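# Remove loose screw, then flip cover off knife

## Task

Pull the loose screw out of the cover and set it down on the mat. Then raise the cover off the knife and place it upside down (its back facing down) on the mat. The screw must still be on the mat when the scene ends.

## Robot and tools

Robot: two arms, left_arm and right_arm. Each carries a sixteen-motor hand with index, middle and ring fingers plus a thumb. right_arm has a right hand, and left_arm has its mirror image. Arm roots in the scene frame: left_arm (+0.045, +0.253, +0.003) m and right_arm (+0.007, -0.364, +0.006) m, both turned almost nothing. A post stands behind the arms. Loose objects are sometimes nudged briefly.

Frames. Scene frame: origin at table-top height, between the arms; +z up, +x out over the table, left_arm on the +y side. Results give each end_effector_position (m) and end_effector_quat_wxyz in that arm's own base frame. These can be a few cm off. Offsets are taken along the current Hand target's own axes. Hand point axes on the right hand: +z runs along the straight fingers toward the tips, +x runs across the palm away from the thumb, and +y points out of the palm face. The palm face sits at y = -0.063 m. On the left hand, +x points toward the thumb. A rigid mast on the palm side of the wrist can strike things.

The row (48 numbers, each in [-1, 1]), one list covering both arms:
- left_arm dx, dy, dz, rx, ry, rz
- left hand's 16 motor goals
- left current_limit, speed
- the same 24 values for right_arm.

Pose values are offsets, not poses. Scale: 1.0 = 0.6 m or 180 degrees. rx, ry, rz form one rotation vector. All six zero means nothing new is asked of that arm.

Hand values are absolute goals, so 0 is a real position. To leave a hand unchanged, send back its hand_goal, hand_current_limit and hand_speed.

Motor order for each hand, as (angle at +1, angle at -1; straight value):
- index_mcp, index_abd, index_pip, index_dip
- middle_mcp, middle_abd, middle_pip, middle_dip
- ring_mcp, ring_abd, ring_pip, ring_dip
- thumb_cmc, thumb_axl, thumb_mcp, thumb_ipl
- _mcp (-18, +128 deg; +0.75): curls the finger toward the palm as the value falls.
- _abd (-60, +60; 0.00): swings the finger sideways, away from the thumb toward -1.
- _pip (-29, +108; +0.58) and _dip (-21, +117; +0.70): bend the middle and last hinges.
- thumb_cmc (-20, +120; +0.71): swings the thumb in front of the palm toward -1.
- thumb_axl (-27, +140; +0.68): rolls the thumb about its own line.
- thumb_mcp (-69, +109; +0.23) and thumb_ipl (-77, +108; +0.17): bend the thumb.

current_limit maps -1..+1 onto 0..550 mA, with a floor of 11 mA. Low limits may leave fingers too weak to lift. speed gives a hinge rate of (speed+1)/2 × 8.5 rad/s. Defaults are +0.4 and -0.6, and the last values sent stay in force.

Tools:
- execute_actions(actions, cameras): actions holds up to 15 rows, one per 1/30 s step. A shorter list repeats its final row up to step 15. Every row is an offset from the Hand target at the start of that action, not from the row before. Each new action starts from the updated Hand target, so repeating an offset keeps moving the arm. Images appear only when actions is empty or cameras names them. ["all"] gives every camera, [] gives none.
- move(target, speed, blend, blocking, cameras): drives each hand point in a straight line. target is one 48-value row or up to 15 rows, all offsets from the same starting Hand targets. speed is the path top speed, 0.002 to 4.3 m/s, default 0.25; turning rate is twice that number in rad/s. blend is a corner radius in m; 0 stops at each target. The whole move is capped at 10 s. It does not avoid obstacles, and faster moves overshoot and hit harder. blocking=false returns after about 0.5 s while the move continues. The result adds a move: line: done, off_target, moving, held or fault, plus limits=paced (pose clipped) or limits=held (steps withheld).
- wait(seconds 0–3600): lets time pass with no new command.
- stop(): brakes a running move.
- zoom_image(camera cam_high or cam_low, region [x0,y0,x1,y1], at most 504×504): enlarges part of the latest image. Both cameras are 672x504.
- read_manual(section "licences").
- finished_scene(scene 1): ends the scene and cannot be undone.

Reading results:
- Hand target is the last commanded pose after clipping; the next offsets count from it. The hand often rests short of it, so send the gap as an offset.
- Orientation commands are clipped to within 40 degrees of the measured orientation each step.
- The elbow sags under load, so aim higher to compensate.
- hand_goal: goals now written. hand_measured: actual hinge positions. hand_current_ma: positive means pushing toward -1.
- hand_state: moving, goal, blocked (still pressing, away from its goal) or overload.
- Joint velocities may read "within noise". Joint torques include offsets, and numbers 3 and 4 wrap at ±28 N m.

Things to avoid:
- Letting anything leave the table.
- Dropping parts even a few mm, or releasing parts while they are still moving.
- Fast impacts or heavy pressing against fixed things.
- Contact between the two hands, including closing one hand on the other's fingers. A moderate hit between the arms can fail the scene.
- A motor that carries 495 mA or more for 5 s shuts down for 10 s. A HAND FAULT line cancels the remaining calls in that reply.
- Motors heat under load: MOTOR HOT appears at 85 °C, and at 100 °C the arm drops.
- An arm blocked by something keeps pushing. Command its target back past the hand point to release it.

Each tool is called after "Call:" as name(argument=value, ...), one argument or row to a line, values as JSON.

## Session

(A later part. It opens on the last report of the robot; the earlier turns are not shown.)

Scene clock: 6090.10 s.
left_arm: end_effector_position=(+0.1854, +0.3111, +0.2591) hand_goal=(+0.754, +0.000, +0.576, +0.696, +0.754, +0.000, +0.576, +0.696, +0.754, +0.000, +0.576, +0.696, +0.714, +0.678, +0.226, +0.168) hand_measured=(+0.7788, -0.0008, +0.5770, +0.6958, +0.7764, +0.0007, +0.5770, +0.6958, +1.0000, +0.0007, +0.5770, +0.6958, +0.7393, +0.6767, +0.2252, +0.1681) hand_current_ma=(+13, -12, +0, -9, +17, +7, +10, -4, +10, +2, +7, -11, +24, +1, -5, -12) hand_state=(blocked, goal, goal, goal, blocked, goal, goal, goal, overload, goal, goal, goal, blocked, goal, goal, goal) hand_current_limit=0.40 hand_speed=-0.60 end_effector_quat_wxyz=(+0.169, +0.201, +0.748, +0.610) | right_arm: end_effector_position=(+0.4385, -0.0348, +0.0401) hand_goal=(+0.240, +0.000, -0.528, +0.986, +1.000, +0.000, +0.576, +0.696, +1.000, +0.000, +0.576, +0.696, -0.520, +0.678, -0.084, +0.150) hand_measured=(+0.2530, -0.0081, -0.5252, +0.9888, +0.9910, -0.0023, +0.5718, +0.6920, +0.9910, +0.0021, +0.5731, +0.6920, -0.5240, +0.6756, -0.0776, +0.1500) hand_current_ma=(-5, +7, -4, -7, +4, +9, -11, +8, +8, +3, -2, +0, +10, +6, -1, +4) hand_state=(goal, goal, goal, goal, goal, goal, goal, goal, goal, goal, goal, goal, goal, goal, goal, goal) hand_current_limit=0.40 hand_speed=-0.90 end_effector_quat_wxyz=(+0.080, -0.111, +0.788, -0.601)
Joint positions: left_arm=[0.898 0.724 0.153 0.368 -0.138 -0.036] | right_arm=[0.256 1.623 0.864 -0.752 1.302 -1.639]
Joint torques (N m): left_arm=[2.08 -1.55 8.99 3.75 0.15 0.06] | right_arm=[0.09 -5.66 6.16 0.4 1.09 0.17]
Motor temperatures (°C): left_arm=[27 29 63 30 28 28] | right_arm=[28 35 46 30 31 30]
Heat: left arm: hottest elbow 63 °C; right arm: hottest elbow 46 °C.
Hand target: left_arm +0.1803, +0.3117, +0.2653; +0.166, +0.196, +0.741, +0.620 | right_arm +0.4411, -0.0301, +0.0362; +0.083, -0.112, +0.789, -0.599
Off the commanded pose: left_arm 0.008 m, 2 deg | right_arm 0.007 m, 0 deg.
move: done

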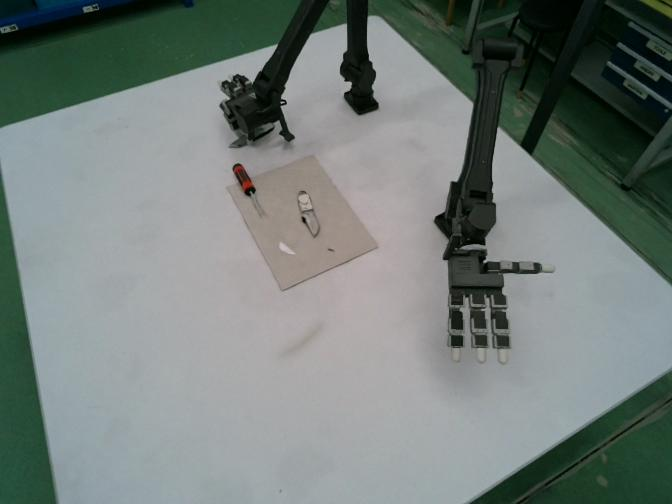

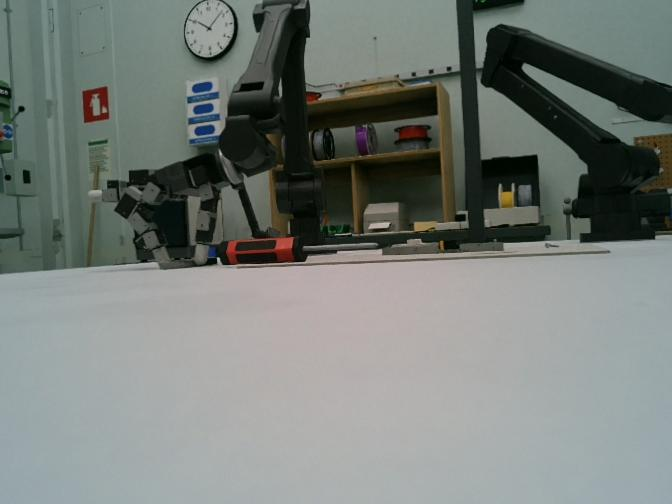

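Call:
move(
  target=[0,0,0,0,0,0,0.754,0,0.576,0.696,0.754,0,0.576,0.696,0.754,0,0.576,0.696,0.714,0.678,0.226,0.168,0.4,-0.6, 0,0,0,0,0,0,0.190,0,-0.545,0.975,1.0,0,0.576,0.696,1.0,0,0.576,0.696,-0.52,0.678,-0.115,0.13,0.4,-0.95],
  speed=0.04,
  cameras=["cam_high","cam_low"],
)

Call:
zoom_image(
  camera="cam_high",
  region=[225, 118, 280, 158],
)

Call:
zoom_image(
  camera="cam_low",
  region=[80, 150, 280, 280],
)

Scene clock: 6108.57 s.
left_arm: end_effector_position=(+0.1854, +0.3111, +0.2591) hand_goal=(+0.754, +0.000, +0.576, +0.696, +0.754, +0.000, +0.576, +0.696, +0.754, +0.000, +0.576, +0.696, +0.714, +0.678, +0.226, +0.168) hand_measured=(+0.7788, -0.0008, +0.5770, +0.6958, +0.7764, +0.0007, +0.5770, +0.6958, +1.0000, -0.0008, +0.5770, +0.6958, +0.7393, +0.6767, +0.2252, +0.1672) hand_current_ma=(+16, -11, +3, -9, +13, +6, +6, -7, +11, -4, +3, -3, +29, +0, -5, -7) hand_state=(blocked, goal, goal, goal, blocked, goal, goal, goal, overload, goal, goal, goal, blocked, goal, goal, goal) hand_current_limit=0.40 hand_speed=-0.60 end_effector_quat_wxyz=(+0.169, +0.201, +0.748, +0.610) | right_arm: end_effector_position=(+0.4385, -0.0347, +0.0400) hand_goal=(+0.190, +0.000, -0.544, +0.976, +1.000, +0.000, +0.576, +0.696, +1.000, +0.000, +0.576, +0.696, -0.520, +0.678, -0.114, +0.130) hand_measured=(+0.2385, -0.0081, -0.5265, +0.9850, +0.9910, -0.0023, +0.5718, +0.6920, +0.9910, +0.0021, +0.5718, +0.6932, -0.5240, +0.6746, -0.0816, +0.1452) hand_current_ma=(+33, +9, +3, -12, +10, +9, -13, +4, +9, +3, -2, -5, +12, +5, +20, +8) hand_state=(blocked, goal, goal, goal, goal, goal, goal, goal, goal, goal, goal, goal, goal, goal, blocked, goal) hand_current_limit=0.40 hand_speed=-0.95 end_effector_quat_wxyz=(+0.081, -0.111, +0.788, -0.601)
Joint positions: left_arm=[0.898 0.724 0.153 0.368 -0.138 -0.036] | right_arm=[0.256 1.623 0.864 -0.752 1.302 -1.639]
Joint torques (N m): left_arm=[2.02 -1.2 8.84 3.84 0.18 0.11] | right_arm=[0.09 -5.71 6.16 0.4 1.12 0.17]
Motor temperatures (°C): left_arm=[27 29 63 30 28 28] | right_arm=[28 35 46 30 31 30]
Heat: left arm: hottest elbow 63 °C; right arm: hottest elbow 46 °C.
Hand target: left_arm +0.1803, +0.3117, +0.2653; +0.166, +0.196, +0.741, +0.620 | right_arm +0.4411, -0.0301, +0.0363; +0.083, -0.111, +0.789, -0.599
Off the commanded pose: left_arm 0.008 m, 2 deg | right_arm 0.007 m, 0 deg.
move: done

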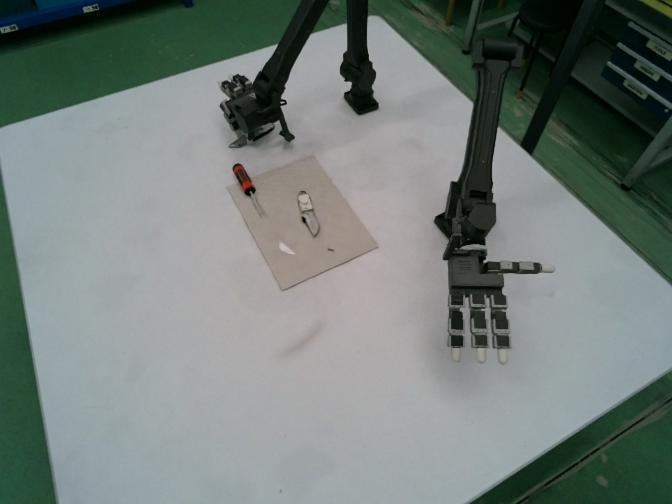

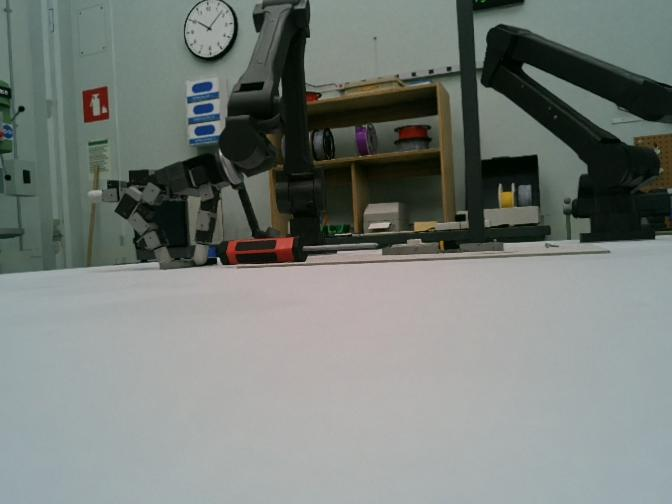

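Scaled by 9.164 from the camera's image (finer frame: 960x720).

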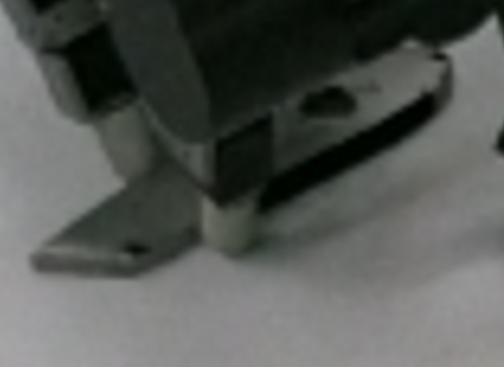

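Scaled by 2.520 from the camera's image (finer frame: 960x720).

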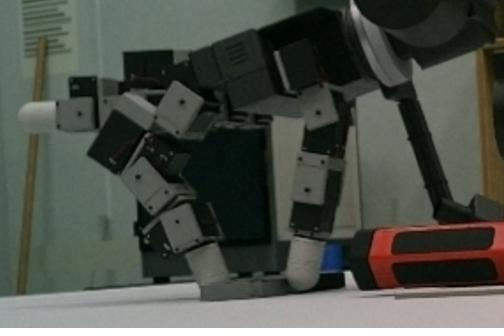

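Call:
move(
  target=[0,0,0,0,0,0,0.754,0,0.576,0.696,0.754,0,0.576,0.696,0.754,0,0.576,0.696,0.714,0.678,0.226,0.168,0.4,-0.6, 0,0,0,0,0,0,0.02,0,-0.640,0.93,1.0,0,0.576,0.696,1.0,0,0.576,0.696,-0.52,0.678,-0.27,0.045,0.6,-0.94],
  speed=0.04,
)

Call:
wait(
  seconds=0.5,
  cameras=["cam_high","cam_low"],
)

Call:
zoom_image(
  camera="cam_high",
  region=[225, 118, 280, 158],
)

Call:
zoom_image(
  camera="cam_low",
  region=[80, 150, 280, 280],
)

Scene clock: 6116.93 s.
left_arm: end_effector_position=(+0.1854, +0.3111, +0.2591) hand_goal=(+0.754, +0.000, +0.576, +0.696, +0.754, +0.000, +0.576, +0.696, +0.754, +0.000, +0.576, +0.696, +0.714, +0.678, +0.226, +0.168) hand_measured=(+0.7788, -0.0008, +0.5770, +0.6958, +0.7764, +0.0007, +0.5770, +0.6958, +1.0000, -0.0008, +0.5770, +0.6958, +0.7393, +0.6777, +0.2252, +0.1672) hand_current_ma=(+13, -9, +0, -5, +14, +2, +6, -8, +7, -5, +4, -5, +27, -3, -5, -7) hand_state=(blocked, goal, goal, goal, blocked, goal, goal, goal, overload, goal, goal, goal, blocked, goal, goal, goal) hand_current_limit=0.40 hand_speed=-0.60 end_effector_quat_wxyz=(+0.169, +0.201, +0.748, +0.610) | right_arm: end_effector_position=(+0.4386, -0.0342, +0.0400) hand_goal=(+0.020, +0.000, -0.640, +0.930, +1.000, +0.000, +0.576, +0.696, +1.000, +0.000, +0.576, +0.696, -0.520, +0.678, -0.270, +0.046) hand_measured=(+0.2433, -0.0066, -0.5265, +0.9812, +0.9910, -0.0037, +0.5718, +0.6932, +0.9910, +0.0021, +0.5731, +0.6932, -0.5240, +0.6746, -0.0776, +0.1243) hand_current_ma=(+429, +13, +167, +27, +4, +6, -12, +6, +8, +0, +0, -2, +8, +8, +437, +147) hand_state=(blocked, goal, blocked, blocked, goal, goal, goal, goal, goal, goal, goal, goal, goal, goal, moving, blocked) hand_current_limit=0.60 hand_speed=-0.94 end_effector_quat_wxyz=(+0.081, -0.111, +0.788, -0.601)
Joint positions: left_arm=[0.898 0.724 0.153 0.368 -0.138 -0.036] | right_arm=[0.258 1.623 0.864 -0.752 1.302 -1.639]
Joint torques (N m): left_arm=[1.55 -1.26 8.75 3.69 0.18 0.06] | right_arm=[0.03 -5.71 6.16 0.39 1.12 0.17]
Motor temperatures (°C): left_arm=[27 29 63 30 28 28] | right_arm=[28 35 46 30 31 30]
Heat: left arm: hottest elbow 63 °C; right arm: hottest elbow 46 °C.
Hand target: left_arm +0.1803, +0.3117, +0.2653; +0.166, +0.196, +0.741, +0.620 | right_arm +0.4412, -0.0300, +0.0363; +0.083, -0.112, +0.788, -0.599
Off the commanded pose: left_arm 0.008 m, 2 deg | right_arm 0.006 m, 0 deg.
move: done

Scene clock: 6117.43 s.
left_arm: end_effector_position=(+0.1854, +0.3111, +0.2591) hand_goal=(+0.754, +0.000, +0.576, +0.696, +0.754, +0.000, +0.576, +0.696, +0.754, +0.000, +0.576, +0.696, +0.714, +0.678, +0.226, +0.168) hand_measured=(+0.7788, -0.0008, +0.5770, +0.6958, +0.7764, +0.0007, +0.5770, +0.6958, +1.0000, -0.0008, +0.5770, +0.6958, +0.7393, +0.6767, +0.2252, +0.1681) hand_current_ma=(+11, -13, +2, -2, +15, +1, +9, -3, +8, -3, +6, -9, +27, +2, -7, -11) hand_state=(blocked, goal, goal, goal, blocked, goal, goal, goal, overload, goal, goal, goal, blocked, goal, goal, goal) hand_current_limit=0.40 hand_speed=-0.60 end_effector_quat_wxyz=(+0.169, +0.201, +0.748, +0.610) | right_arm: end_effector_position=(+0.4386, -0.0342, +0.0400) hand_goal=(+0.020, +0.000, -0.640, +0.930, +1.000, +0.000, +0.576, +0.696, +1.000, +0.000, +0.576, +0.696, -0.520, +0.678, -0.270, +0.046) hand_measured=(+0.2421, -0.0081, -0.5252, +0.9812, +0.9910, -0.0037, +0.5718, +0.6932, +0.9898, +0.0021, +0.5718, +0.6920, -0.5240, +0.6756, -0.0776, +0.1243) hand_current_ma=(+431, +11, +171, +31, +6, +4, -7, +6, +12, +6, +2, +0, +8, +4, +440, +150) hand_state=(blocked, goal, blocked, blocked, goal, goal, goal, goal, goal, goal, goal, goal, goal, goal, blocked, blocked) hand_current_limit=0.60 hand_speed=-0.94 end_effector_quat_wxyz=(+0.081, -0.111, +0.788, -0.601)
Joint positions: left_arm=[0.898 0.724 0.153 0.368 -0.138 -0.036] | right_arm=[0.258 1.623 0.864 -0.752 1.302 -1.639]
Joint torques (N m): left_arm=[1.73 -1.32 8.76 3.71 0.18 0.09] | right_arm=[0.03 -5.66 6.19 0.4 1.12 0.16]
Motor temperatures (°C): left_arm=[27 29 63 30 28 28] | right_arm=[28 35 46 30 31 30]
Heat: left arm: hottest elbow 63 °C; right arm: hottest elbow 46 °C.
Hand target: left_arm +0.1803, +0.3117, +0.2653; +0.166, +0.196, +0.741, +0.620 | right_arm +0.4412, -0.0300, +0.0363; +0.083, -0.112, +0.788, -0.599
Off the commanded pose: left_arm 0.008 m, 2 deg | right_arm 0.006 m, 0 deg.
wait: 0.50 s; at rest by 0.17 s

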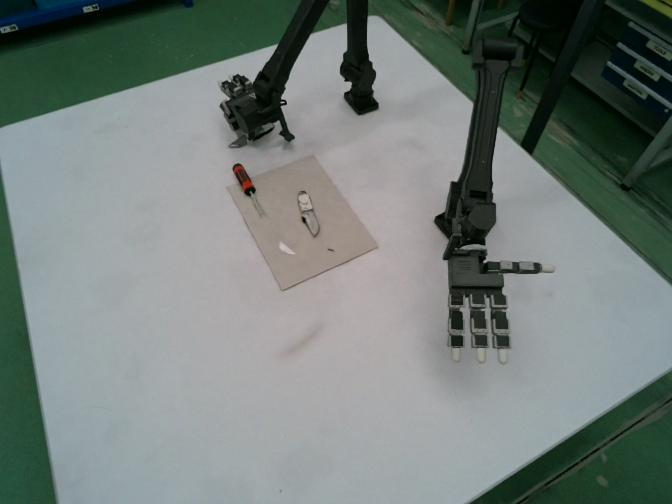

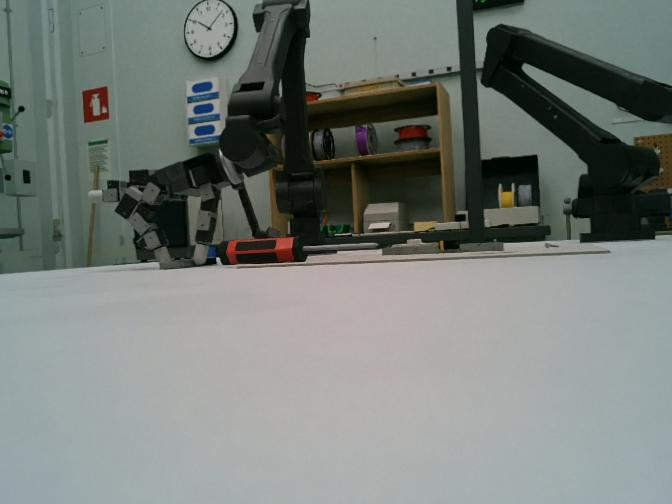

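Scaled by 9.164 from the camera's image (finer frame: 960x720).

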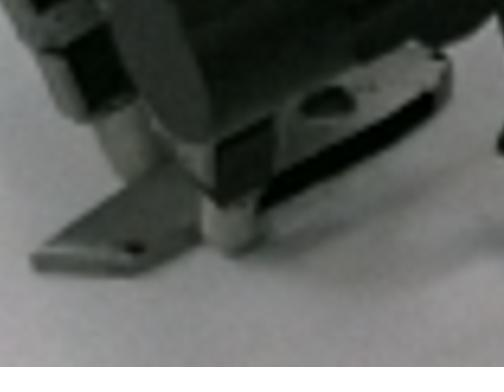

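Scaled by 2.520 from the camera's image (finer frame: 960x720).

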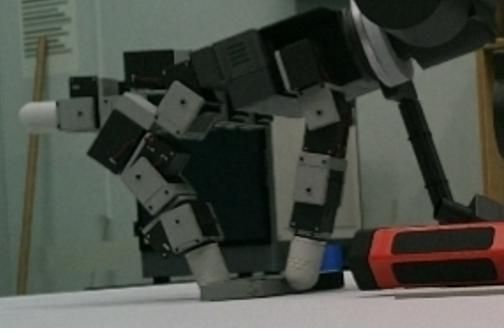

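Call:
move(
  target=[0,0,0,0,0,0,0.754,0,0.576,0.696,0.754,0,0.576,0.696,0.754,0,0.576,0.696,0.714,0.678,0.226,0.168,0.4,-0.6, 0,-0.0805,-0.0216,0,0,0,0.02,0,-0.640,0.93,1.0,0,0.576,0.696,1.0,0,0.576,0.696,-0.52,0.678,-0.27,0.045,0.6,-0.94],
  speed=0.04,
  cameras=["cam_high","cam_low"],
)

Call:
zoom_image(
  camera="cam_high",
  region=[225, 118, 280, 158],
)

Call:
zoom_image(
  camera="cam_low",
  region=[80, 150, 280, 280],
)

Scene clock: 6125.40 s.
left_arm: end_effector_position=(+0.1854, +0.3111, +0.2591) hand_goal=(+0.754, +0.000, +0.576, +0.696, +0.754, +0.000, +0.576, +0.696, +0.754, +0.000, +0.576, +0.696, +0.714, +0.678, +0.226, +0.168) hand_measured=(+0.7788, +0.0007, +0.5770, +0.6958, +0.7764, +0.0007, +0.5770, +0.6958, +1.0000, -0.0008, +0.5770, +0.6958, +0.7393, +0.6777, +0.2252, +0.1672) hand_current_ma=(+9, -5, +2, -10, +14, +8, +12, +0, +9, +2, +12, -12, +25, -4, -2, -3) hand_state=(blocked, goal, goal, goal, blocked, goal, goal, goal, overload, goal, goal, goal, blocked, goal, goal, goal) hand_current_limit=0.40 hand_speed=-0.60 end_effector_quat_wxyz=(+0.169, +0.201, +0.748, +0.610) | right_arm: end_effector_position=(+0.4218, -0.0382, +0.0639) hand_goal=(+0.020, +0.000, -0.640, +0.930, +1.000, +0.000, +0.576, +0.696, +1.000, +0.000, +0.576, +0.696, -0.520, +0.678, -0.270, +0.046) hand_measured=(+0.2421, +0.0124, -0.5265, +0.9812, +0.9910, -0.0023, +0.5718, +0.6932, +0.9898, +0.0021, +0.5731, +0.6945, -0.5266, +0.6746, -0.0786, +0.1224) hand_current_ma=(+434, +12, +167, +28, +5, +8, -8, +5, +4, +1, +0, +0, +9, +7, +438, +146) hand_state=(blocked, goal, blocked, blocked, goal, goal, goal, goal, goal, goal, goal, goal, goal, goal, blocked, blocked) hand_current_limit=0.60 hand_speed=-0.94 end_effector_quat_wxyz=(+0.059, -0.127, +0.787, -0.602)
Joint positions: left_arm=[0.898 0.724 0.153 0.368 -0.138 -0.036] | right_arm=[0.258 1.559 0.872 -0.882 1.298 -1.634]
Joint torques (N m): left_arm=[2.02 -1.38 8.77 3.69 0.21 0.08] | right_arm=[-0.15 -7.77 9.36 -0.02 1.26 0.03]
Motor temperatures (°C): left_arm=[27 29 63 30 28 28] | right_arm=[28 35 46 30 31 30]
Heat: left arm: hottest elbow 63 °C; right arm: hottest elbow 46 °C.
Hand target: left_arm +0.1803, +0.3117, +0.2653; +0.166, +0.196, +0.741, +0.620 | right_arm +0.4414, -0.0304, +0.0862; +0.083, -0.112, +0.789, -0.599
Off the commanded pose: left_arm 0.008 m, 2 deg | right_arm 0.031 m, 3 deg.
move: off_target (right_arm)

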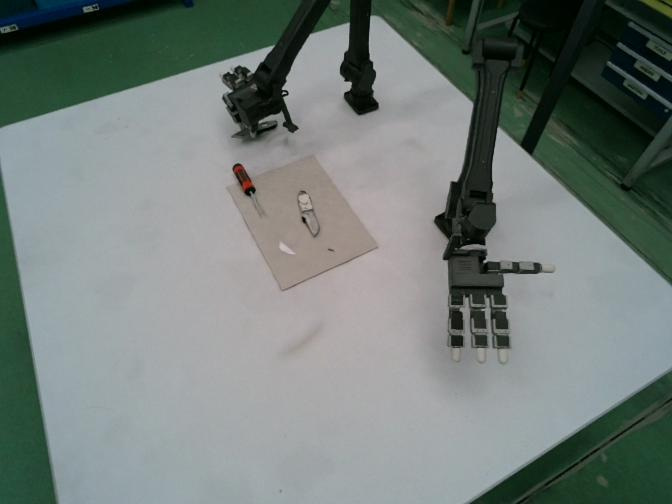

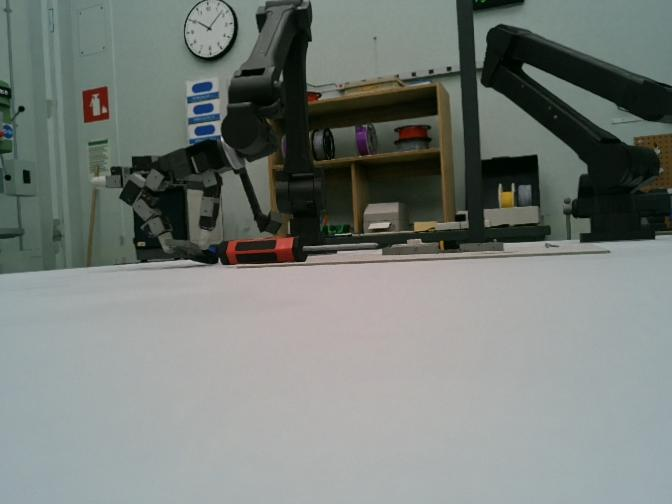

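Scaled by 9.164 from the camera's image (finer frame: 960x720).

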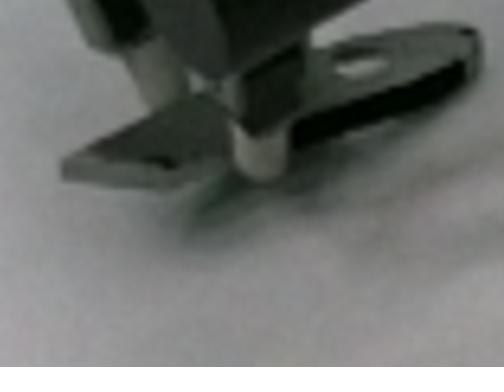

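Scaled by 2.520 from the camera's image (finer frame: 960x720).

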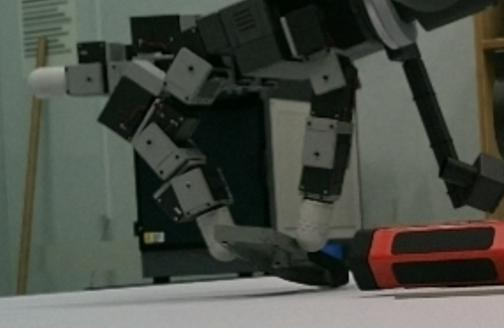

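Call:
move(
  target=[0,0,0,0,0,0,0.754,0,0.576,0.696,0.754,0,0.576,0.696,0.754,0,0.576,0.696,0.714,0.678,0.226,0.168,0.4,-0.6, 0,-0.1046,-0.0281,0,0,0,0.02,0,-0.640,0.93,1.0,0,0.576,0.696,1.0,0,0.576,0.696,-0.52,0.678,-0.27,0.045,0.6,-0.94],
  speed=0.04,
  cameras=["cam_high","cam_low"],
)

Call:
zoom_image(
  camera="cam_high",
  region=[205, 80, 305, 160],
)

Call:
zoom_image(
  camera="cam_low",
  region=[80, 150, 280, 280],
)

Scene clock: 6135.17 s.
left_arm: end_effector_position=(+0.1854, +0.3111, +0.2591) hand_goal=(+0.754, +0.000, +0.576, +0.696, +0.754, +0.000, +0.576, +0.696, +0.754, +0.000, +0.576, +0.696, +0.714, +0.678, +0.226, +0.168) hand_measured=(+0.7788, -0.0008, +0.5770, +0.6958, +0.7764, +0.0007, +0.5770, +0.6958, +0.9995, -0.0008, +0.5770, +0.6958, +0.7381, +0.6767, +0.2252, +0.1681) hand_current_ma=(+14, -12, +2, -6, +13, +2, +10, -4, +8, -3, +6, -9, +28, -3, -6, -3) hand_state=(blocked, goal, goal, goal, blocked, goal, goal, goal, overload, goal, goal, goal, blocked, goal, goal, goal) hand_current_limit=0.40 hand_speed=-0.60 end_effector_quat_wxyz=(+0.169, +0.201, +0.748, +0.610) | right_arm: end_effector_position=(+0.4253, -0.0372, +0.1270) hand_goal=(+0.020, +0.000, -0.640, +0.930, +1.000, +0.000, +0.576, +0.696, +1.000, +0.000, +0.576, +0.696, -0.520, +0.678, -0.270, +0.046) hand_measured=(+0.1360, +0.0080, -0.5855, +0.9582, +0.9910, -0.0023, +0.5718, +0.6932, +0.9910, +0.0021, +0.5731, +0.6920, -0.5253, +0.6756, -0.1647, +0.0766) hand_current_ma=(+193, +10, +38, +5, +4, +7, -8, +5, +3, +2, -1, +0, +6, +6, +244, +29) hand_state=(blocked, goal, blocked, blocked, goal, goal, goal, goal, goal, goal, goal, goal, goal, goal, blocked, blocked) hand_current_limit=0.60 hand_speed=-0.94 end_effector_quat_wxyz=(+0.061, -0.125, +0.787, -0.601)
Joint positions: left_arm=[0.898 0.724 0.153 0.368 -0.138 -0.036] | right_arm=[0.258 1.462 0.961 -1.063 1.298 -1.634]
Joint torques (N m): left_arm=[1.55 -2.02 8.68 3.71 0.2 0.13] | right_arm=[-0.26 -7.24 10.37 0.02 1.26 -0.04]
Motor temperatures (°C): left_arm=[27 29 63 30 28 28] | right_arm=[28 35 46 30 31 30]
Heat: left arm: hottest elbow 63 °C; right arm: hottest elbow 46 °C.
Hand target: left_arm +0.1803, +0.3117, +0.2653; +0.166, +0.196, +0.741, +0.620 | right_arm +0.4417, -0.0310, +0.1512; +0.083, -0.112, +0.789, -0.599
Off the commanded pose: left_arm 0.008 m, 2 deg | right_arm 0.030 m, 3 deg.
move: off_target (right_arm)

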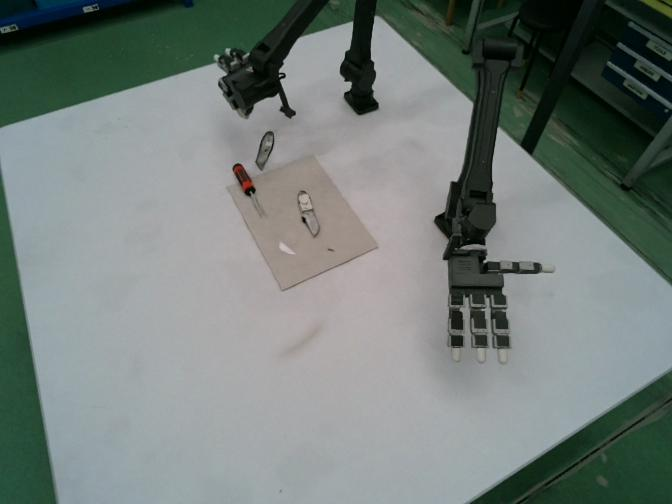

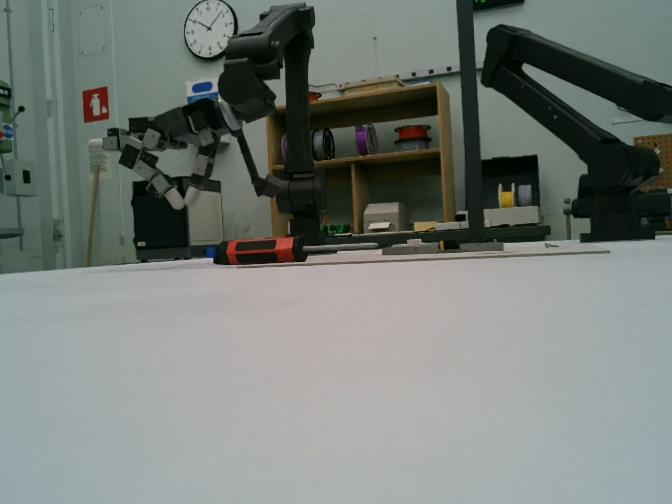

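Scaled by 5.040 from the camera's image (finer frame: 960x720).

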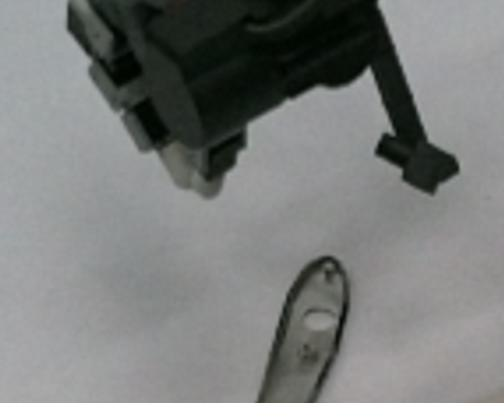

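Scaled by 2.520 from the camera's image (finer frame: 960x720).

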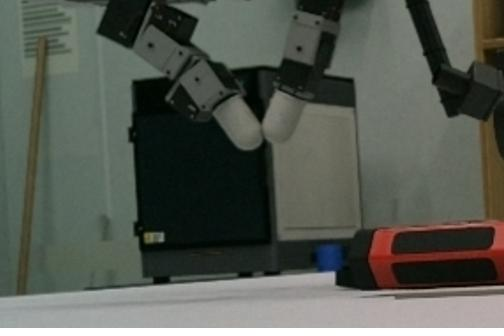

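Call:
zoom_image(
  camera="cam_high",
  region=[235, 120, 295, 180],
)

Call:
zoom_image(
  camera="cam_low",
  region=[180, 220, 340, 280],
)

Scaled by 8.400 from the camera's image (finer frame: 960x720).

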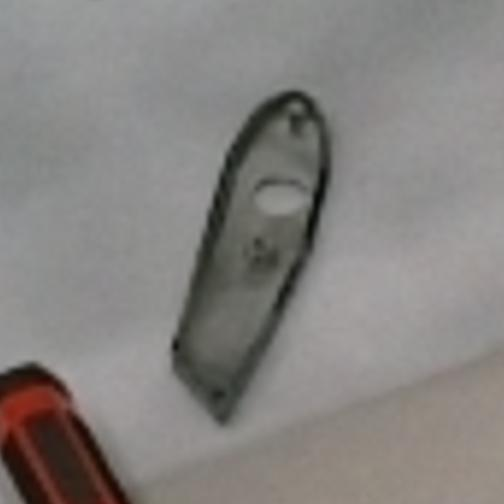

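Scaled by 3.150 from the camera's image (finer frame: 960x720).

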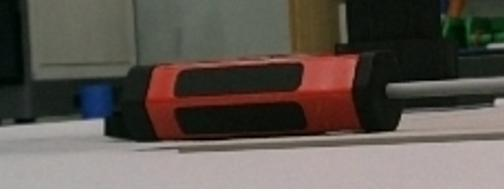

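Call:
move(
  target=[
    [0,0,0,0,0,0,0.754,0,0.576,0.696,0.754,0,0.576,0.696,0.754,0,0.576,0.696,0.714,0.678,0.226,0.168,0.4,-0.6, 0,-0.0966,-0.0259,0,0,0,0.342,0,-0.528,0.9855,1.0,0,0.576,0.696,1.0,0,0.576,0.696,-0.52,0.678,0.135,-0.04,0.4,-0.7],
    [0,0,0,0,0,0,0.754,0,0.576,0.696,0.754,0,0.576,0.696,0.754,0,0.576,0.696,0.714,0.678,0.226,0.168,0.4,-0.6, -0.0647,-0.0373,-0.3042,-0.3957,0.1559,0.2032,0.754,0,0.3,0.6,1.0,0,0.576,0.696,1.0,0,0.576,0.696,-0.3,0.678,0.1,0.1,0.4,-0.7],
  ],
  speed=[0.1, 0.15],
  cameras=["all"],
)

Call:
zoom_image(
  camera="cam_high",
  region=[225, 110, 305, 190],
)

Scene clock: 6235.27 s.
left_arm: end_effector_position=(+0.1854, +0.3111, +0.2591) hand_goal=(+0.754, +0.000, +0.576, +0.696, +0.754, +0.000, +0.576, +0.696, +0.754, +0.000, +0.576, +0.696, +0.714, +0.678, +0.226, +0.168) hand_measured=(+0.7788, -0.0008, +0.5770, +0.6958, +0.7764, +0.0007, +0.5770, +0.6958, +0.9995, -0.0008, +0.5770, +0.6958, +0.7393, +0.6777, +0.2252, +0.1672) hand_current_ma=(+15, -10, +5, -4, +18, +7, +11, -4, +6, -2, +8, -13, +26, -4, -7, -4) hand_state=(blocked, goal, goal, goal, blocked, goal, goal, goal, overload, goal, goal, goal, blocked, goal, goal, goal) hand_current_limit=0.40 hand_speed=-0.60 end_effector_quat_wxyz=(+0.169, +0.201, +0.748, +0.610) | right_arm: end_effector_position=(+0.4302, +0.1470, +0.2150) hand_goal=(+0.754, +0.000, +0.300, +0.600, +1.000, +0.000, +0.576, +0.696, +1.000, +0.000, +0.576, +0.696, -0.300, +0.678, +0.100, +0.100) hand_measured=(+0.7511, +0.0065, +0.2998, +0.6002, +0.9910, -0.0023, +0.5718, +0.6920, +0.9910, -0.0008, +0.5718, +0.6920, -0.2980, +0.6798, +0.0965, +0.0976) hand_current_ma=(-8, +8, -3, -4, +8, +7, -7, +2, +10, +3, -3, +2, +7, +6, -2, +1) hand_state=(goal, goal, goal, goal, goal, goal, goal, goal, goal, goal, goal, goal, goal, goal, goal, goal) hand_current_limit=0.40 hand_speed=-0.70 end_effector_quat_wxyz=(-0.016, +0.222, +0.975, -0.003)
Joint positions: left_arm=[0.898 0.724 0.153 0.368 -0.138 -0.036] | right_arm=[0.209 1.364 1.231 -1.468 -0.008 -0.915]
Joint torques (N m): left_arm=[1.61 -1.61 8.91 3.78 0.18 0.08] | right_arm=[-1.44 -7 7.19 0.87 -0.19 0.18]
Motor temperatures (°C): left_arm=[27 29 63 30 28 28] | right_arm=[28 34 50 30 32 30]
Heat: left arm: hottest elbow 63 °C; right arm: hottest elbow 50 °C.
Hand target: left_arm +0.1803, +0.3117, +0.2653; +0.166, +0.196, +0.741, +0.620 | right_arm +0.4325, +0.1430, +0.2216; -0.004, +0.233, +0.972, +0.003
Off the commanded pose: left_arm 0.008 m, 2 deg | right_arm 0.008 m, 2 deg.
move: done

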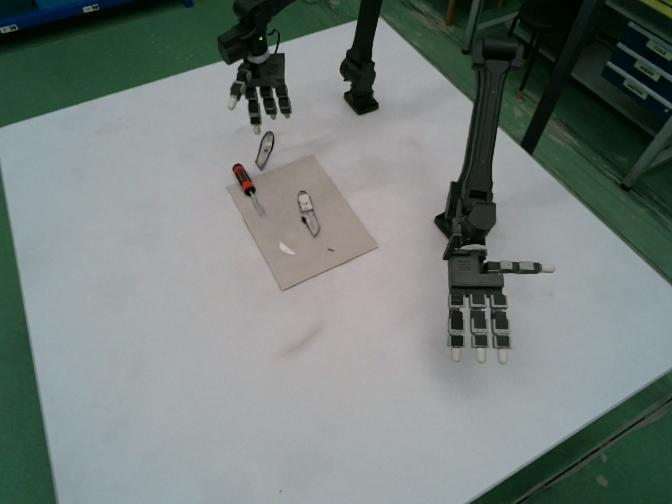

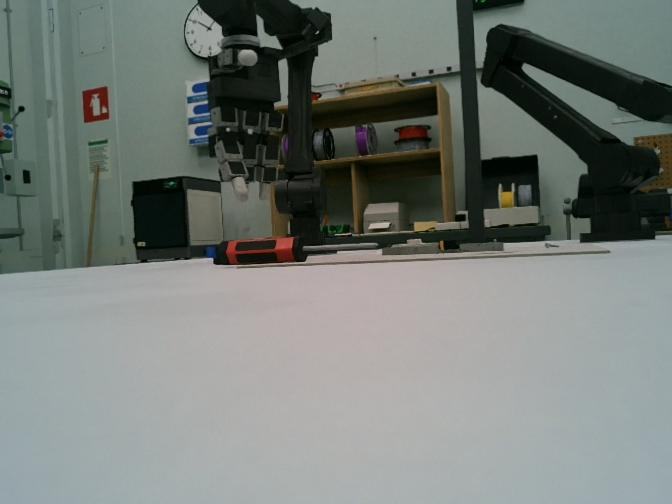

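Scaled by 6.300 from the camera's image (finer frame: 960x720).

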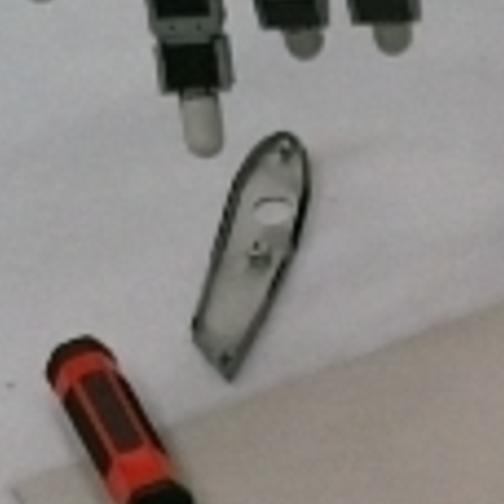

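Call:
move(
  target=[0,0,0,0,0,0,0.754,0,0.576,0.696,0.754,0,0.576,0.696,0.754,0,0.576,0.696,0.714,0.678,0.226,0.168,0.4,-0.6, 0,0,0.146,0,0,0,0.754,0.15,0.576,0.696,0.754,-0.12,0.576,0.696,0.754,-0.12,0.576,0.696,0.6,0.678,0.226,0.168,0.4,-0.6],
  speed=0.08,
  cameras=["all"],
)

Call:
zoom_image(
  camera="cam_high",
  region=[225, 110, 305, 190],
)

Call:
zoom_image(
  camera="cam_low",
  region=[150, 180, 330, 280],
)

Scene clock: 6245.53 s.
left_arm: end_effector_position=(+0.1854, +0.3111, +0.2591) hand_goal=(+0.754, +0.000, +0.576, +0.696, +0.754, +0.000, +0.576, +0.696, +0.754, +0.000, +0.576, +0.696, +0.714, +0.678, +0.226, +0.168) hand_measured=(+0.7788, +0.0007, +0.5770, +0.6958, +0.7764, +0.0007, +0.5770, +0.6958, +0.9995, -0.0008, +0.5770, +0.6958, +0.7393, +0.6767, +0.2252, +0.1681) hand_current_ma=(+11, -7, +3, -6, +14, +7, +11, -5, +11, +3, +7, -10, +25, +0, -7, -7) hand_state=(blocked, goal, goal, goal, blocked, goal, goal, goal, overload, goal, goal, goal, blocked, goal, goal, goal) hand_current_limit=0.40 hand_speed=-0.60 end_effector_quat_wxyz=(+0.169, +0.201, +0.748, +0.610) | right_arm: end_effector_position=(+0.4279, +0.1464, +0.1381) hand_goal=(+0.754, +0.150, +0.576, +0.696, +0.754, -0.120, +0.576, +0.696, +0.754, -0.120, +0.576, +0.696, +0.600, +0.678, +0.226, +0.168) hand_measured=(+0.7523, +0.1487, +0.5757, +0.6971, +0.7498, -0.1180, +0.5718, +0.6932, +0.7486, -0.1165, +0.5718, +0.6932, +0.6024, +0.6746, +0.2193, +0.1662) hand_current_ma=(-3, +8, -3, -9, +7, +4, -11, +9, +11, +5, +0, -1, +10, +1, -4, -2) hand_state=(goal, goal, goal, goal, goal, goal, goal, goal, goal, goal, goal, goal, goal, goal, goal, goal) hand_current_limit=0.40 hand_speed=-0.60 end_effector_quat_wxyz=(-0.005, +0.223, +0.975, +0.003)
Joint positions: left_arm=[0.898 0.724 0.153 0.368 -0.138 -0.036] | right_arm=[0.209 1.392 1.046 -1.231 -0.009 -0.912]
Joint torques (N m): left_arm=[1.08 -1.14 8.85 3.54 0.14 0.09] | right_arm=[-1.2 -4.95 6.97 0.98 -0.11 0.18]
Motor temperatures (°C): left_arm=[27 29 63 30 28 28] | right_arm=[28 34 49 30 31 30]
Heat: left arm: hottest elbow 63 °C; right arm: hottest elbow 49 °C.
Hand target: left_arm +0.1803, +0.3117, +0.2653; +0.166, +0.196, +0.741, +0.620 | right_arm +0.4319, +0.1438, +0.1340; -0.004, +0.234, +0.972, +0.003
Off the commanded pose: left_arm 0.008 m, 2 deg | right_arm 0.006 m, 1 deg.
move: done

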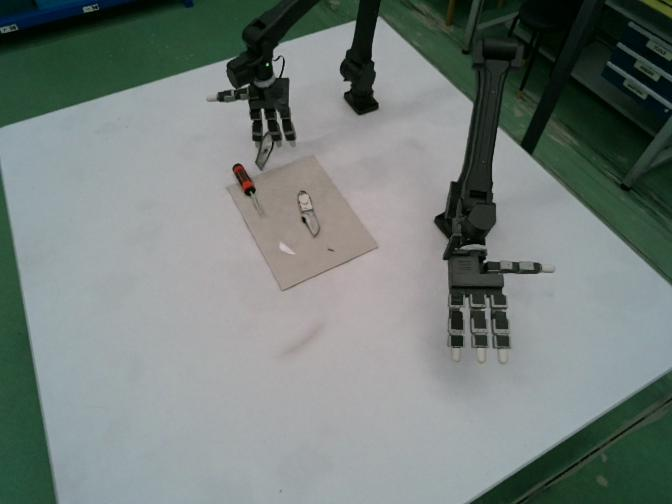

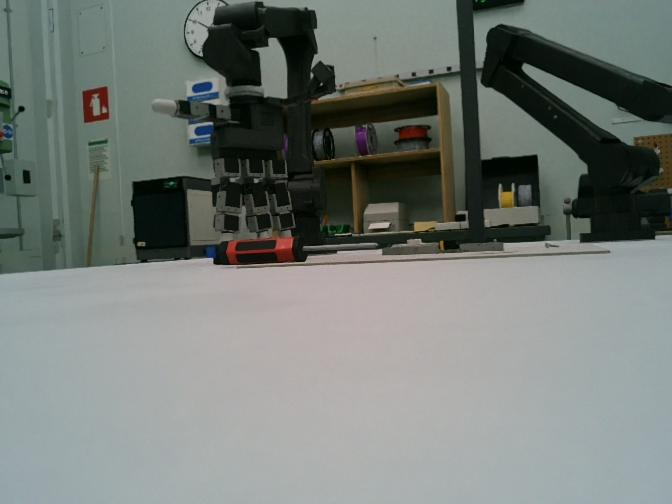

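Scaled by 6.300 from the camera's image (finer frame: 960x720).

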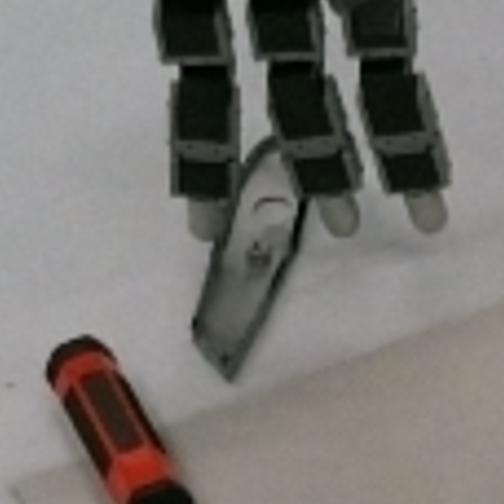

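Scaled by 2.800 from the camera's image (finer frame: 960x720).

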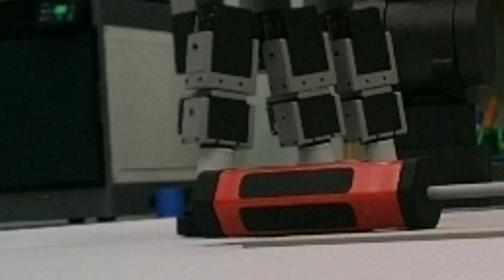

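Call:
move(
  target=[
    [0,0,0,0,0,0,0.754,0,0.576,0.696,0.754,0,0.576,0.696,0.754,0,0.576,0.696,0.714,0.678,0.226,0.168,0.4,-0.6, -0.0183,-0.006,-0.002,0,0,0,0.754,0.15,0.576,0.696,0.754,-0.12,0.576,0.696,0.754,-0.12,0.576,0.696,0.6,0.678,0.226,0.168,0.4,-0.6],
    [0,0,0,0,0,0,0.754,0,0.576,0.696,0.754,0,0.576,0.696,0.754,0,0.576,0.696,0.714,0.678,0.226,0.168,0.4,-0.6, -0.0183,-0.006,0.012,0,0,0,0.754,0.15,0.576,0.696,0.754,-0.12,0.576,0.696,0.754,-0.12,0.576,0.696,0.6,0.678,0.226,0.168,0.4,-0.6],
  ],
  speed=0.05,
  cameras=["all"],
)

Call:
zoom_image(
  camera="cam_high",
  region=[225, 110, 305, 190],
)

Scene clock: 6263.63 s.
left_arm: end_effector_position=(+0.1854, +0.3111, +0.2591) hand_goal=(+0.754, +0.000, +0.576, +0.696, +0.754, +0.000, +0.576, +0.696, +0.754, +0.000, +0.576, +0.696, +0.714, +0.678, +0.226, +0.168) hand_measured=(+0.7788, -0.0008, +0.5770, +0.6958, +0.7764, +0.0007, +0.5770, +0.6958, +0.9995, -0.0008, +0.5770, +0.6958, +0.7381, +0.6777, +0.2252, +0.1681) hand_current_ma=(+13, -8, +4, -10, +17, +11, +7, -5, +11, -3, +4, -11, +28, -2, -6, -4) hand_state=(blocked, goal, goal, goal, blocked, goal, goal, goal, overload, goal, goal, goal, blocked, goal, goal, goal) hand_current_limit=0.40 hand_speed=-0.60 end_effector_quat_wxyz=(+0.169, +0.201, +0.748, +0.610) | right_arm: end_effector_position=(+0.4363, +0.1367, +0.1301) hand_goal=(+0.754, +0.150, +0.576, +0.696, +0.754, -0.120, +0.576, +0.696, +0.754, -0.120, +0.576, +0.696, +0.600, +0.678, +0.226, +0.168) hand_measured=(+0.7511, +0.1487, +0.5757, +0.6958, +0.7498, -0.1180, +0.5731, +0.6920, +0.7486, -0.1165, +0.5731, +0.6932, +0.6037, +0.6746, +0.2193, +0.1662) hand_current_ma=(-6, +9, -6, -3, +3, +6, -7, +8, +8, +0, -2, -2, +10, +6, -2, +5) hand_state=(goal, goal, goal, goal, goal, goal, goal, goal, goal, goal, goal, goal, goal, goal, goal, goal) hand_current_limit=0.40 hand_speed=-0.60 end_effector_quat_wxyz=(-0.006, +0.235, +0.972, +0.002)
Joint positions: left_arm=[0.898 0.724 0.153 0.368 -0.138 -0.036] | right_arm=[0.184 1.414 1.046 -1.211 -0.009 -0.912]
Joint torques (N m): left_arm=[1.14 -1.14 8.84 3.62 0.16 0.09] | right_arm=[-1.2 -4.95 7.24 0.99 -0.1 -0.09]
Motor temperatures (°C): left_arm=[27 29 63 30 28 28] | right_arm=[28 34 48 30 30 30]
Heat: left arm: hottest elbow 63 °C; right arm: hottest elbow 48 °C.
Hand target: left_arm +0.1803, +0.3117, +0.2653; +0.166, +0.196, +0.741, +0.620 | right_arm +0.4400, +0.1356, +0.1266; -0.004, +0.234, +0.972, +0.003
Off the commanded pose: left_arm 0.008 m, 2 deg | right_arm 0.005 m, 0 deg.
move: done

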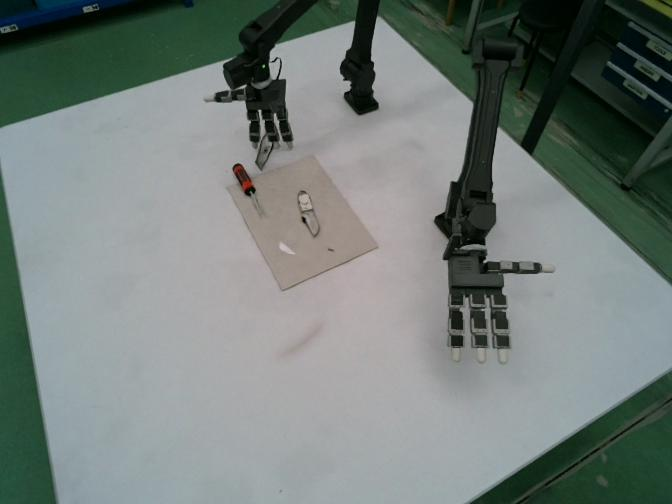

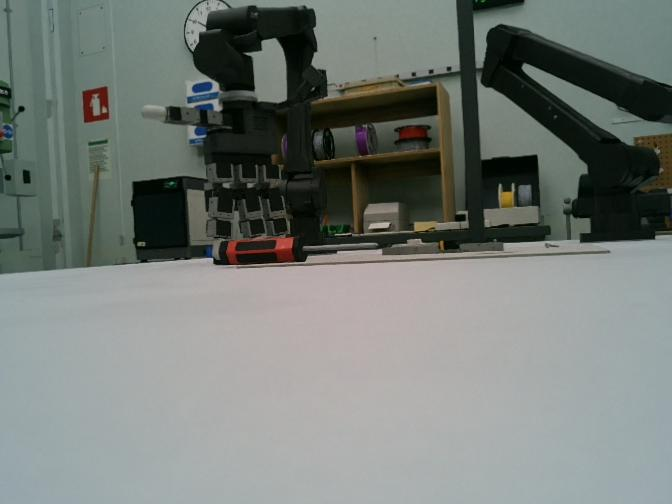

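Scaled by 6.300 from the camera's image (finer frame: 960x720).

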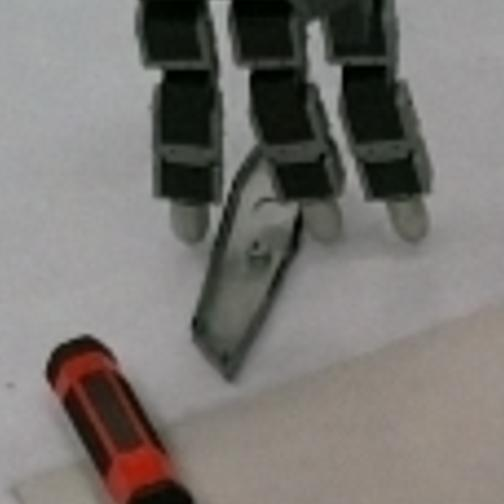

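Call:
move(
  target=[0,0,0,0,0,0,0.754,0,0.576,0.696,0.754,0,0.576,0.696,0.754,0,0.576,0.696,0.714,0.678,0.226,0.168,0.4,-0.6, 0,0,0.0175,0,0,0,0.754,0.15,0.576,0.696,0.754,-0.12,0.576,0.696,0.754,-0.12,0.576,0.696,0.6,0.678,0.226,0.168,0.4,-0.6],
  speed=0.04,
)

Call:
move(
  target=[0,0,0,0,0,0,0.754,0,0.576,0.696,0.754,0,0.576,0.696,0.754,0,0.576,0.696,0.714,0.678,0.226,0.168,0.4,-0.6, 0,0,0,0,0,0,0.754,0.03,0.576,0.696,0.754,0.0,0.576,0.696,0.754,-0.12,0.576,0.696,0.6,0.678,0.226,0.168,0.5,-0.9],
  speed=0.05,
)

Call:
wait(
  seconds=0.6,
  cameras=["cam_high"],
)

Call:
zoom_image(
  camera="cam_high",
  region=[225, 110, 305, 190],
)

Scene clock: 6272.73 s.
left_arm: end_effector_position=(+0.1854, +0.3111, +0.2591) hand_goal=(+0.754, +0.000, +0.576, +0.696, +0.754, +0.000, +0.576, +0.696, +0.754, +0.000, +0.576, +0.696, +0.714, +0.678, +0.226, +0.168) hand_measured=(+0.7788, -0.0008, +0.5770, +0.6958, +0.7764, +0.0007, +0.5770, +0.6958, +0.9995, -0.0008, +0.5770, +0.6958, +0.7393, +0.6767, +0.2252, +0.1681) hand_current_ma=(+17, -6, +6, -3, +14, +6, +5, -5, +9, +0, +7, -11, +28, +0, -5, -3) hand_state=(blocked, goal, goal, goal, blocked, goal, goal, goal, overload, goal, goal, goal, blocked, goal, goal, goal) hand_current_limit=0.40 hand_speed=-0.60 end_effector_quat_wxyz=(+0.169, +0.201, +0.748, +0.610) | right_arm: end_effector_position=(+0.4379, +0.1370, +0.1214) hand_goal=(+0.754, +0.150, +0.576, +0.696, +0.754, -0.120, +0.576, +0.696, +0.754, -0.120, +0.576, +0.696, +0.600, +0.678, +0.226, +0.168) hand_measured=(+0.7511, +0.1487, +0.5770, +0.6958, +0.7486, -0.1180, +0.5718, +0.6920, +0.7486, -0.1165, +0.5731, +0.6920, +0.6037, +0.6756, +0.2183, +0.1662) hand_current_ma=(-5, +9, -2, -10, +7, +7, -11, +4, +5, +3, -2, +0, +6, +5, -7, +0) hand_state=(goal, goal, goal, goal, goal, goal, goal, goal, goal, goal, goal, goal, goal, goal, goal, goal) hand_current_limit=0.40 hand_speed=-0.60 end_effector_quat_wxyz=(-0.004, +0.235, +0.972, +0.003)
Joint positions: left_arm=[0.898 0.724 0.153 0.368 -0.138 -0.036] | right_arm=[0.184 1.425 1.032 -1.183 -0.009 -0.912]
Joint torques (N m): left_arm=[1.44 -1.49 8.68 3.74 0.14 0.06] | right_arm=[-1.14 -5.13 6.84 1.01 -0.1 -0.09]
Motor temperatures (°C): left_arm=[27 29 63 30 28 28] | right_arm=[28 34 48 30 30 30]
Heat: left arm: hottest elbow 63 °C; right arm: hottest elbow 48 °C.
Hand target: left_arm +0.1803, +0.3117, +0.2653; +0.166, +0.196, +0.741, +0.620 | right_arm +0.4400, +0.1357, +0.1162; -0.004, +0.234, +0.972, +0.004
Off the commanded pose: left_arm 0.008 m, 2 deg | right_arm 0.006 m, 0 deg.
move: done

Scene clock: 6273.23 s.
left_arm: end_effector_position=(+0.1854, +0.3111, +0.2591) hand_goal=(+0.754, +0.000, +0.576, +0.696, +0.754, +0.000, +0.576, +0.696, +0.754, +0.000, +0.576, +0.696, +0.714, +0.678, +0.226, +0.168) hand_measured=(+0.7788, -0.0008, +0.5770, +0.6958, +0.7764, +0.0007, +0.5770, +0.6958, +1.0000, +0.0007, +0.5770, +0.6958, +0.7393, +0.6777, +0.2252, +0.1672) hand_current_ma=(+14, -11, +6, -6, +16, +4, +9, -4, +11, -1, +3, -11, +30, -3, -5, -12) hand_state=(blocked, goal, goal, goal, blocked, goal, goal, goal, overload, goal, goal, goal, blocked, goal, goal, goal) hand_current_limit=0.40 hand_speed=-0.60 end_effector_quat_wxyz=(+0.169, +0.201, +0.748, +0.610) | right_arm: end_effector_position=(+0.4393, +0.1372, +0.1218) hand_goal=(+0.754, +0.030, +0.576, +0.696, +0.754, +0.000, +0.576, +0.696, +0.754, -0.120, +0.576, +0.696, +0.600, +0.678, +0.226, +0.168) hand_measured=(+0.7535, +0.1120, +0.5808, +0.6996, +0.7498, -0.0418, +0.5731, +0.6932, +0.7486, -0.1180, +0.5718, +0.6920, +0.6037, +0.6756, +0.2183, +0.1662) hand_current_ma=(-9, +52, -7, -9, +8, -5, -12, +4, +11, +6, -1, -3, +9, +10, -8, +1) hand_state=(goal, blocked, goal, goal, goal, blocked, goal, goal, goal, goal, goal, goal, goal, goal, goal, goal) hand_current_limit=0.50 hand_speed=-0.90 end_effector_quat_wxyz=(-0.001, +0.235, +0.972, +0.004)
Joint positions: left_arm=[0.898 0.724 0.153 0.368 -0.138 -0.036] | right_arm=[0.184 1.425 1.032 -1.177 -0.008 -0.912]
Joint torques (N m): left_arm=[1.55 -1.55 8.77 3.73 0.16 0.07] | right_arm=[-1.2 -5.07 6.83 0.84 -0.13 -0.09]
Motor temperatures (°C): left_arm=[27 29 63 30 28 28] | right_arm=[28 34 48 30 30 30]
Heat: left arm: hottest elbow 63 °C; right arm: hottest elbow 48 °C.
Hand target: left_arm +0.1803, +0.3117, +0.2653; +0.166, +0.196, +0.741, +0.620 | right_arm +0.4401, +0.1358, +0.1162; -0.004, +0.234, +0.972, +0.004
Off the commanded pose: left_arm 0.008 m, 2 deg | right_arm 0.006 m, 0 deg.
move: done

Scene clock: 6273.83 s.
left_arm: end_effector_position=(+0.1854, +0.3111, +0.2591) hand_goal=(+0.754, +0.000, +0.576, +0.696, +0.754, +0.000, +0.576, +0.696, +0.754, +0.000, +0.576, +0.696, +0.714, +0.678, +0.226, +0.168) hand_measured=(+0.7788, -0.0008, +0.5770, +0.6958, +0.7764, +0.0007, +0.5770, +0.6958, +0.9995, -0.0008, +0.5770, +0.6958, +0.7393, +0.6777, +0.2252, +0.1672) hand_current_ma=(+13, -10, +7, -8, +18, +7, +9, -7, +7, -3, +7, -3, +27, +4, -13, -5) hand_state=(blocked, goal, goal, goal, blocked, goal, goal, goal, overload, goal, goal, goal, blocked, goal, goal, goal) hand_current_limit=0.40 hand_speed=-0.60 end_effector_quat_wxyz=(+0.169, +0.201, +0.748, +0.610) | right_arm: end_effector_position=(+0.4393, +0.1372, +0.1218) hand_goal=(+0.754, +0.030, +0.576, +0.696, +0.754, +0.000, +0.576, +0.696, +0.754, -0.120, +0.576, +0.696, +0.600, +0.678, +0.226, +0.168) hand_measured=(+0.7535, +0.1120, +0.5808, +0.6983, +0.7498, -0.0403, +0.5718, +0.6945, +0.7486, -0.1180, +0.5718, +0.6932, +0.6024, +0.6746, +0.2193, +0.1662) hand_current_ma=(-13, +52, -2, -8, +5, -8, -13, +2, +12, +5, -4, -1, +6, +8, -4, -4) hand_state=(goal, blocked, goal, goal, goal, blocked, goal, goal, goal, goal, goal, goal, goal, goal, goal, goal) hand_current_limit=0.50 hand_speed=-0.90 end_effector_quat_wxyz=(-0.001, +0.235, +0.972, +0.004)
Joint positions: left_arm=[0.898 0.724 0.153 0.368 -0.138 -0.036] | right_arm=[0.184 1.425 1.032 -1.177 -0.008 -0.912]
Joint torques (N m): left_arm=[2.02 -1.14 8.88 3.73 0.2 0.1] | right_arm=[-1.14 -5.07 6.83 0.84 -0.13 -0.08]
Motor temperatures (°C): left_arm=[27 29 63 30 28 28] | right_arm=[28 34 48 30 30 30]
Heat: left arm: hottest elbow 63 °C; right arm: hottest elbow 48 °C.
Hand target: left_arm +0.1803, +0.3117, +0.2653; +0.166, +0.196, +0.741, +0.620 | right_arm +0.4401, +0.1358, +0.1162; -0.004, +0.234, +0.972, +0.004
Off the commanded pose: left_arm 0.008 m, 2 deg | right_arm 0.006 m, 0 deg.
wait: 0.60 s; at rest by 0.17 s

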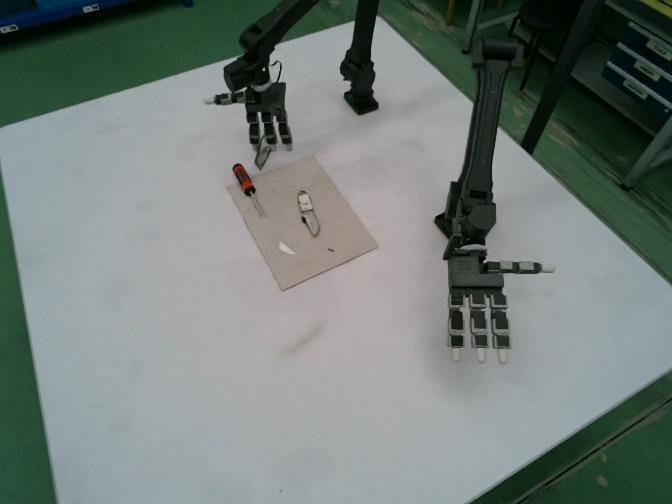

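Scaled by 6.300 from the camera's image (finer frame: 960x720).

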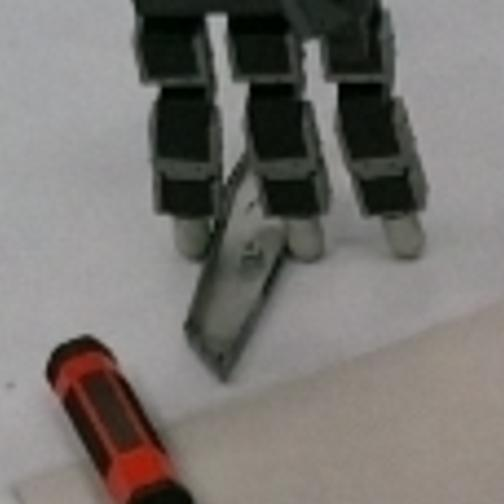

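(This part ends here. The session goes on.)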